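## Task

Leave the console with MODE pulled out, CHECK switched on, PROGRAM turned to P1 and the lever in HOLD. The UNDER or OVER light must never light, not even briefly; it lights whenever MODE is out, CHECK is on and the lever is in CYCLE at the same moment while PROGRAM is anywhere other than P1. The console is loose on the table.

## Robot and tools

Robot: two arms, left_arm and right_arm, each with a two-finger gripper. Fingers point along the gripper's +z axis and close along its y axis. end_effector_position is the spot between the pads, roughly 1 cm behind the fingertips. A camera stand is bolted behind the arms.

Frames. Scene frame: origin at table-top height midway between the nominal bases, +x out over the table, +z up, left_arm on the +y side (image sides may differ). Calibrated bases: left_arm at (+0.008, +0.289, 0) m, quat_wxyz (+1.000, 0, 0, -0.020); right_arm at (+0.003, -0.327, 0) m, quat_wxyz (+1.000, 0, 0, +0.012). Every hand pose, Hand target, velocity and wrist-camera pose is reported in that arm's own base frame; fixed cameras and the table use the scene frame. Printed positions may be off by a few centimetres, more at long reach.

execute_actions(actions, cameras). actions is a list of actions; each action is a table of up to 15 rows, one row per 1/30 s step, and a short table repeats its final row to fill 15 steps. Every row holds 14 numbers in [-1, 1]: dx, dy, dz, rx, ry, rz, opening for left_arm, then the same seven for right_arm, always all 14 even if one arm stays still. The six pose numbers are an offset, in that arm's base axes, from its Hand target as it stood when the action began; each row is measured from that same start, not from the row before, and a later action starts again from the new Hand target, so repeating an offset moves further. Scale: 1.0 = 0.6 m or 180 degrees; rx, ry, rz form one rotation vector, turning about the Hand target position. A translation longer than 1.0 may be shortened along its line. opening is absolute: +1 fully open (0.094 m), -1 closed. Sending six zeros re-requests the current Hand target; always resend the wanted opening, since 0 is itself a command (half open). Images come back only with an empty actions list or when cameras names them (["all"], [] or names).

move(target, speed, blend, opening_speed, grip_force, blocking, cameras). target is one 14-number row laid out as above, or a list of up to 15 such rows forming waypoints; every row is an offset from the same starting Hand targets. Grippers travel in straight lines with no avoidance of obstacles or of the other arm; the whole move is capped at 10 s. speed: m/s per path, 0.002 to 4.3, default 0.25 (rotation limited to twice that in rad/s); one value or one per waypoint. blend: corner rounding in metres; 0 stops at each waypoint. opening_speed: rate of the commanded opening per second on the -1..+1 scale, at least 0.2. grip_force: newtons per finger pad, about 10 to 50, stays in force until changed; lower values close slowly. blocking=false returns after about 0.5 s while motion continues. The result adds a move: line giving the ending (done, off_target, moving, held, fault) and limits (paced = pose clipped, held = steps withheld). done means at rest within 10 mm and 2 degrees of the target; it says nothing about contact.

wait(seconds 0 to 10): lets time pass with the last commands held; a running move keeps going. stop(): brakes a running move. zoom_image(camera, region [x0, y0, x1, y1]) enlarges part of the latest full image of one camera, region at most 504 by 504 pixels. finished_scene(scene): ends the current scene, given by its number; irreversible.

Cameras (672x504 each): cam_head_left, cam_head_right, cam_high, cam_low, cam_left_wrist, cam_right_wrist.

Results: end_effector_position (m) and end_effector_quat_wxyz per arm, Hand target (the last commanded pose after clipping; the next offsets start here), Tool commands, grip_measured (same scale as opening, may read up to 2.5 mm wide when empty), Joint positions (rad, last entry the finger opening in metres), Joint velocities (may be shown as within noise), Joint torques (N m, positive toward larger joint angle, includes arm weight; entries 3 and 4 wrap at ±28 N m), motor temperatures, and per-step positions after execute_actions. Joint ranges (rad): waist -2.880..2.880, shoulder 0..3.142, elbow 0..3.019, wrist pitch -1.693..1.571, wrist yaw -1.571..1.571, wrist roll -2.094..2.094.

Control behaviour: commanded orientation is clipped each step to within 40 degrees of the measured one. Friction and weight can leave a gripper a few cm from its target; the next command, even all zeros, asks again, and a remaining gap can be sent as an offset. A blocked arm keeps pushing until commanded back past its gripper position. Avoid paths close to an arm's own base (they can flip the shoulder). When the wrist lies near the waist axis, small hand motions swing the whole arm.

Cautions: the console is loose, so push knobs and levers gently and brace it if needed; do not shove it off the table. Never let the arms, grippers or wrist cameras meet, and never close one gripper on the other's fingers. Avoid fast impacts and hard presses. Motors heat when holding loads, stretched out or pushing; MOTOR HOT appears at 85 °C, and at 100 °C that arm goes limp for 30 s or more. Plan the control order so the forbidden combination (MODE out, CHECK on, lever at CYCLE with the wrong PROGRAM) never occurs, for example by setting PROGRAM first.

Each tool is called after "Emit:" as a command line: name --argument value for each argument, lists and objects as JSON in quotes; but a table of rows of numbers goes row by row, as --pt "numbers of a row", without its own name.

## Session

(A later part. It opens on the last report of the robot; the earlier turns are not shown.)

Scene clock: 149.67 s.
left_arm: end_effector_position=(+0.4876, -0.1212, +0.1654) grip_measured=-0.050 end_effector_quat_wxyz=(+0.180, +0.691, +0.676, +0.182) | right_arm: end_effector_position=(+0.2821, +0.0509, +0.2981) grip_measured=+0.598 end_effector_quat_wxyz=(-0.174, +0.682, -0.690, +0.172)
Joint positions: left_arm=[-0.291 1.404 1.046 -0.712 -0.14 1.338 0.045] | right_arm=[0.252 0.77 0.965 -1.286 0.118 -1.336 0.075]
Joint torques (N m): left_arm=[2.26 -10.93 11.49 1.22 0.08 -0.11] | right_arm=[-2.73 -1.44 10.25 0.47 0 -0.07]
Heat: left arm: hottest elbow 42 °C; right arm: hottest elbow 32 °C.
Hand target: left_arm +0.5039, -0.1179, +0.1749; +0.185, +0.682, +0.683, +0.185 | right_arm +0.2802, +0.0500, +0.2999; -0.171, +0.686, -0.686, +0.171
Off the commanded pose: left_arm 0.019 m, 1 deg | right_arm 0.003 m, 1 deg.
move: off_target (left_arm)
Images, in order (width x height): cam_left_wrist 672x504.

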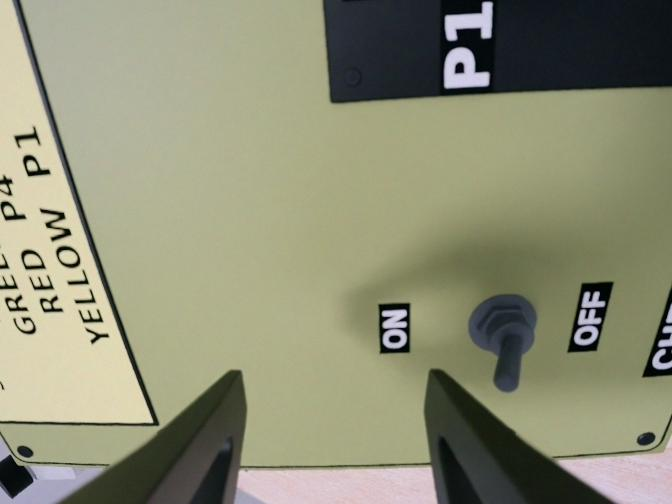

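Emit:
move --target '[0.0, 0.0, 0.13, 0, 0.0, 0, -0.05, 0, 0, 0, 0, 0, 0, 0.6]' --speed 0.12 --cameras '["all"]'

Emit:
zoom_image --camera "cam_head_right" --region '[340, 140, 550, 275]'

Emit:
zoom_image --camera "cam_low" --region '[220, 180, 450, 340]'

Emit:
zoom_image --camera "cam_high" --region '[230, 160, 480, 330]'

Scene clock: 152.13 s.
left_arm: end_effector_position=(+0.4931, -0.1229, +0.2327) grip_measured=-0.050 end_effector_quat_wxyz=(+0.171, +0.693, +0.677, +0.177) | right_arm: end_effector_position=(+0.2821, +0.0509, +0.2981) grip_measured=+0.598 end_effector_quat_wxyz=(-0.174, +0.682, -0.690, +0.172)
Joint positions: left_arm=[-0.291 1.382 1.213 -0.922 -0.14 1.338 0.045] | right_arm=[0.252 0.77 0.965 -1.286 0.118 -1.336 0.075]
Joint torques (N m): left_arm=[1.73 -13.45 11.55 1.13 0.06 -0.11] | right_arm=[-2.67 -2.14 10.4 0.7 -0.05 -0.03]
Heat: left arm: hottest elbow 42 °C; right arm: hottest elbow 32 °C.
Hand target: left_arm +0.5039, -0.1179, +0.2529; +0.185, +0.682, +0.683, +0.185 | right_arm +0.2802, +0.0500, +0.2999; -0.171, +0.686, -0.686, +0.171
Off the commanded pose: left_arm 0.023 m, 2 deg | right_arm 0.003 m, 1 deg.
move: off_target (left_arm)

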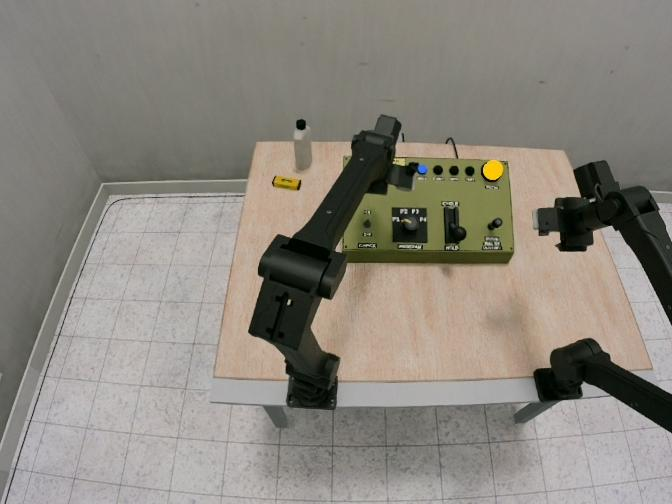

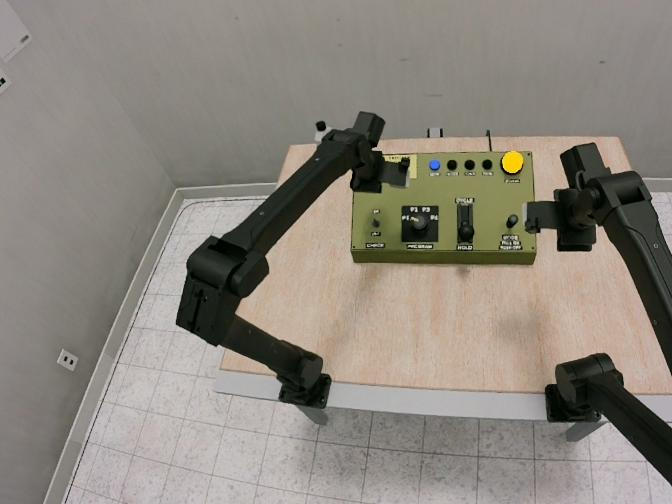

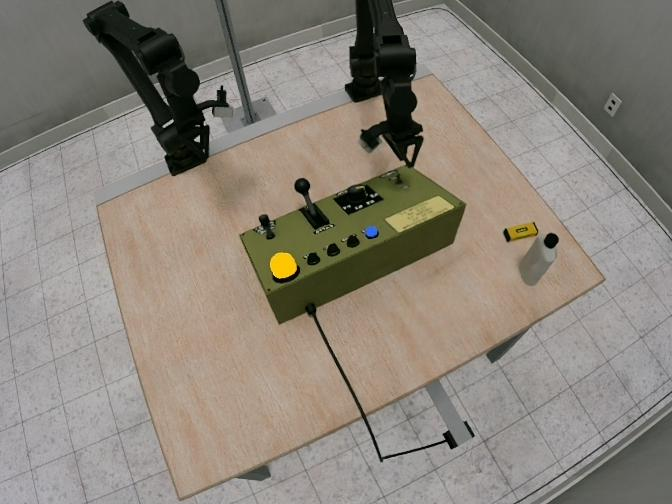

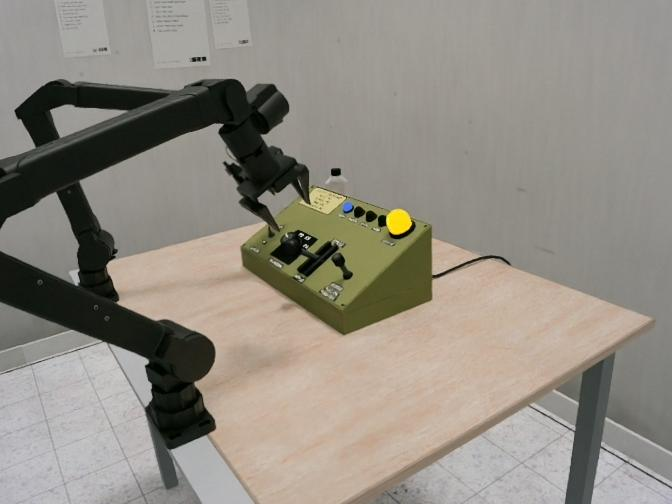

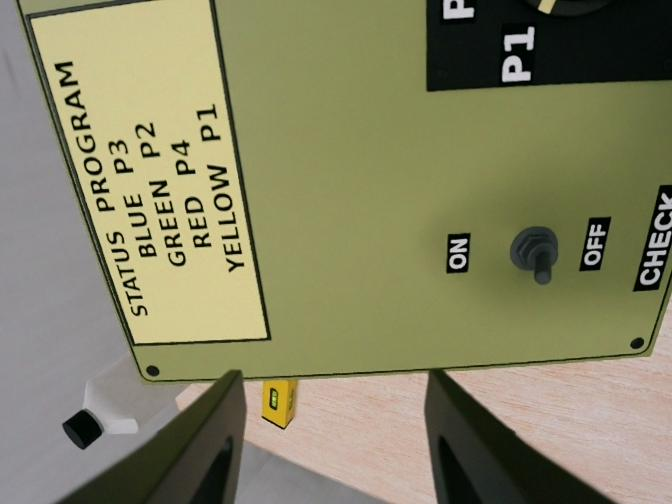

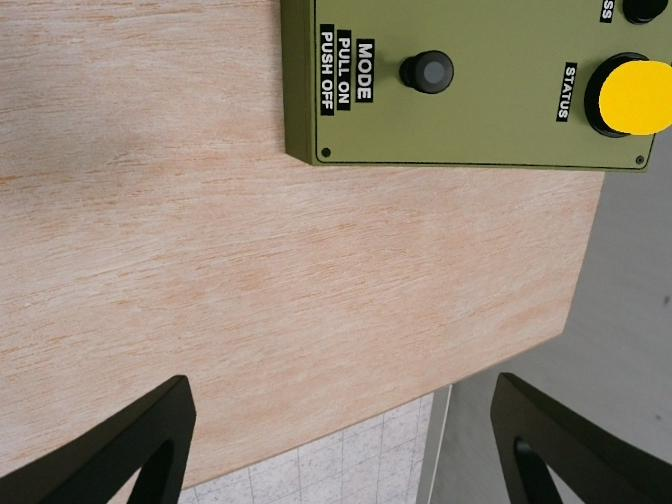

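Scaled by 2.400 from the camera's 672x504 image, which has a finer 960x720 frame.

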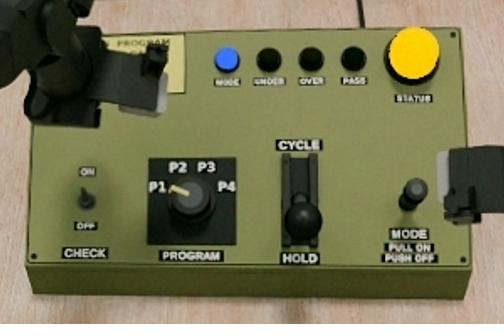

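Scaled by 2.191 from the camera's 672x504 image, which has a finer 960x720 frame.

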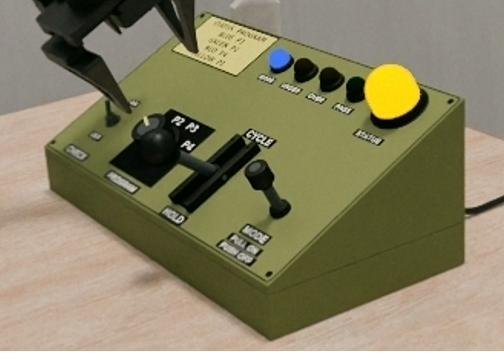

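Scaled by 2.016 from the camera's 672x504 image, which has a finer 960x720 frame.

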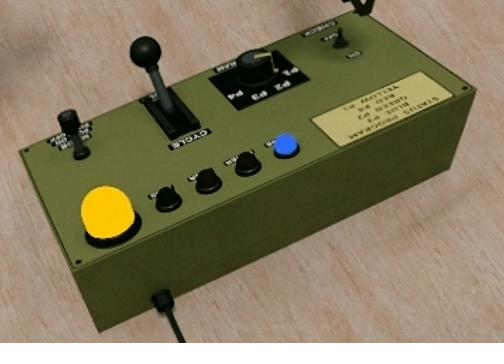

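Emit:
finished_scene --scene 2

The scene is finished: the task was done.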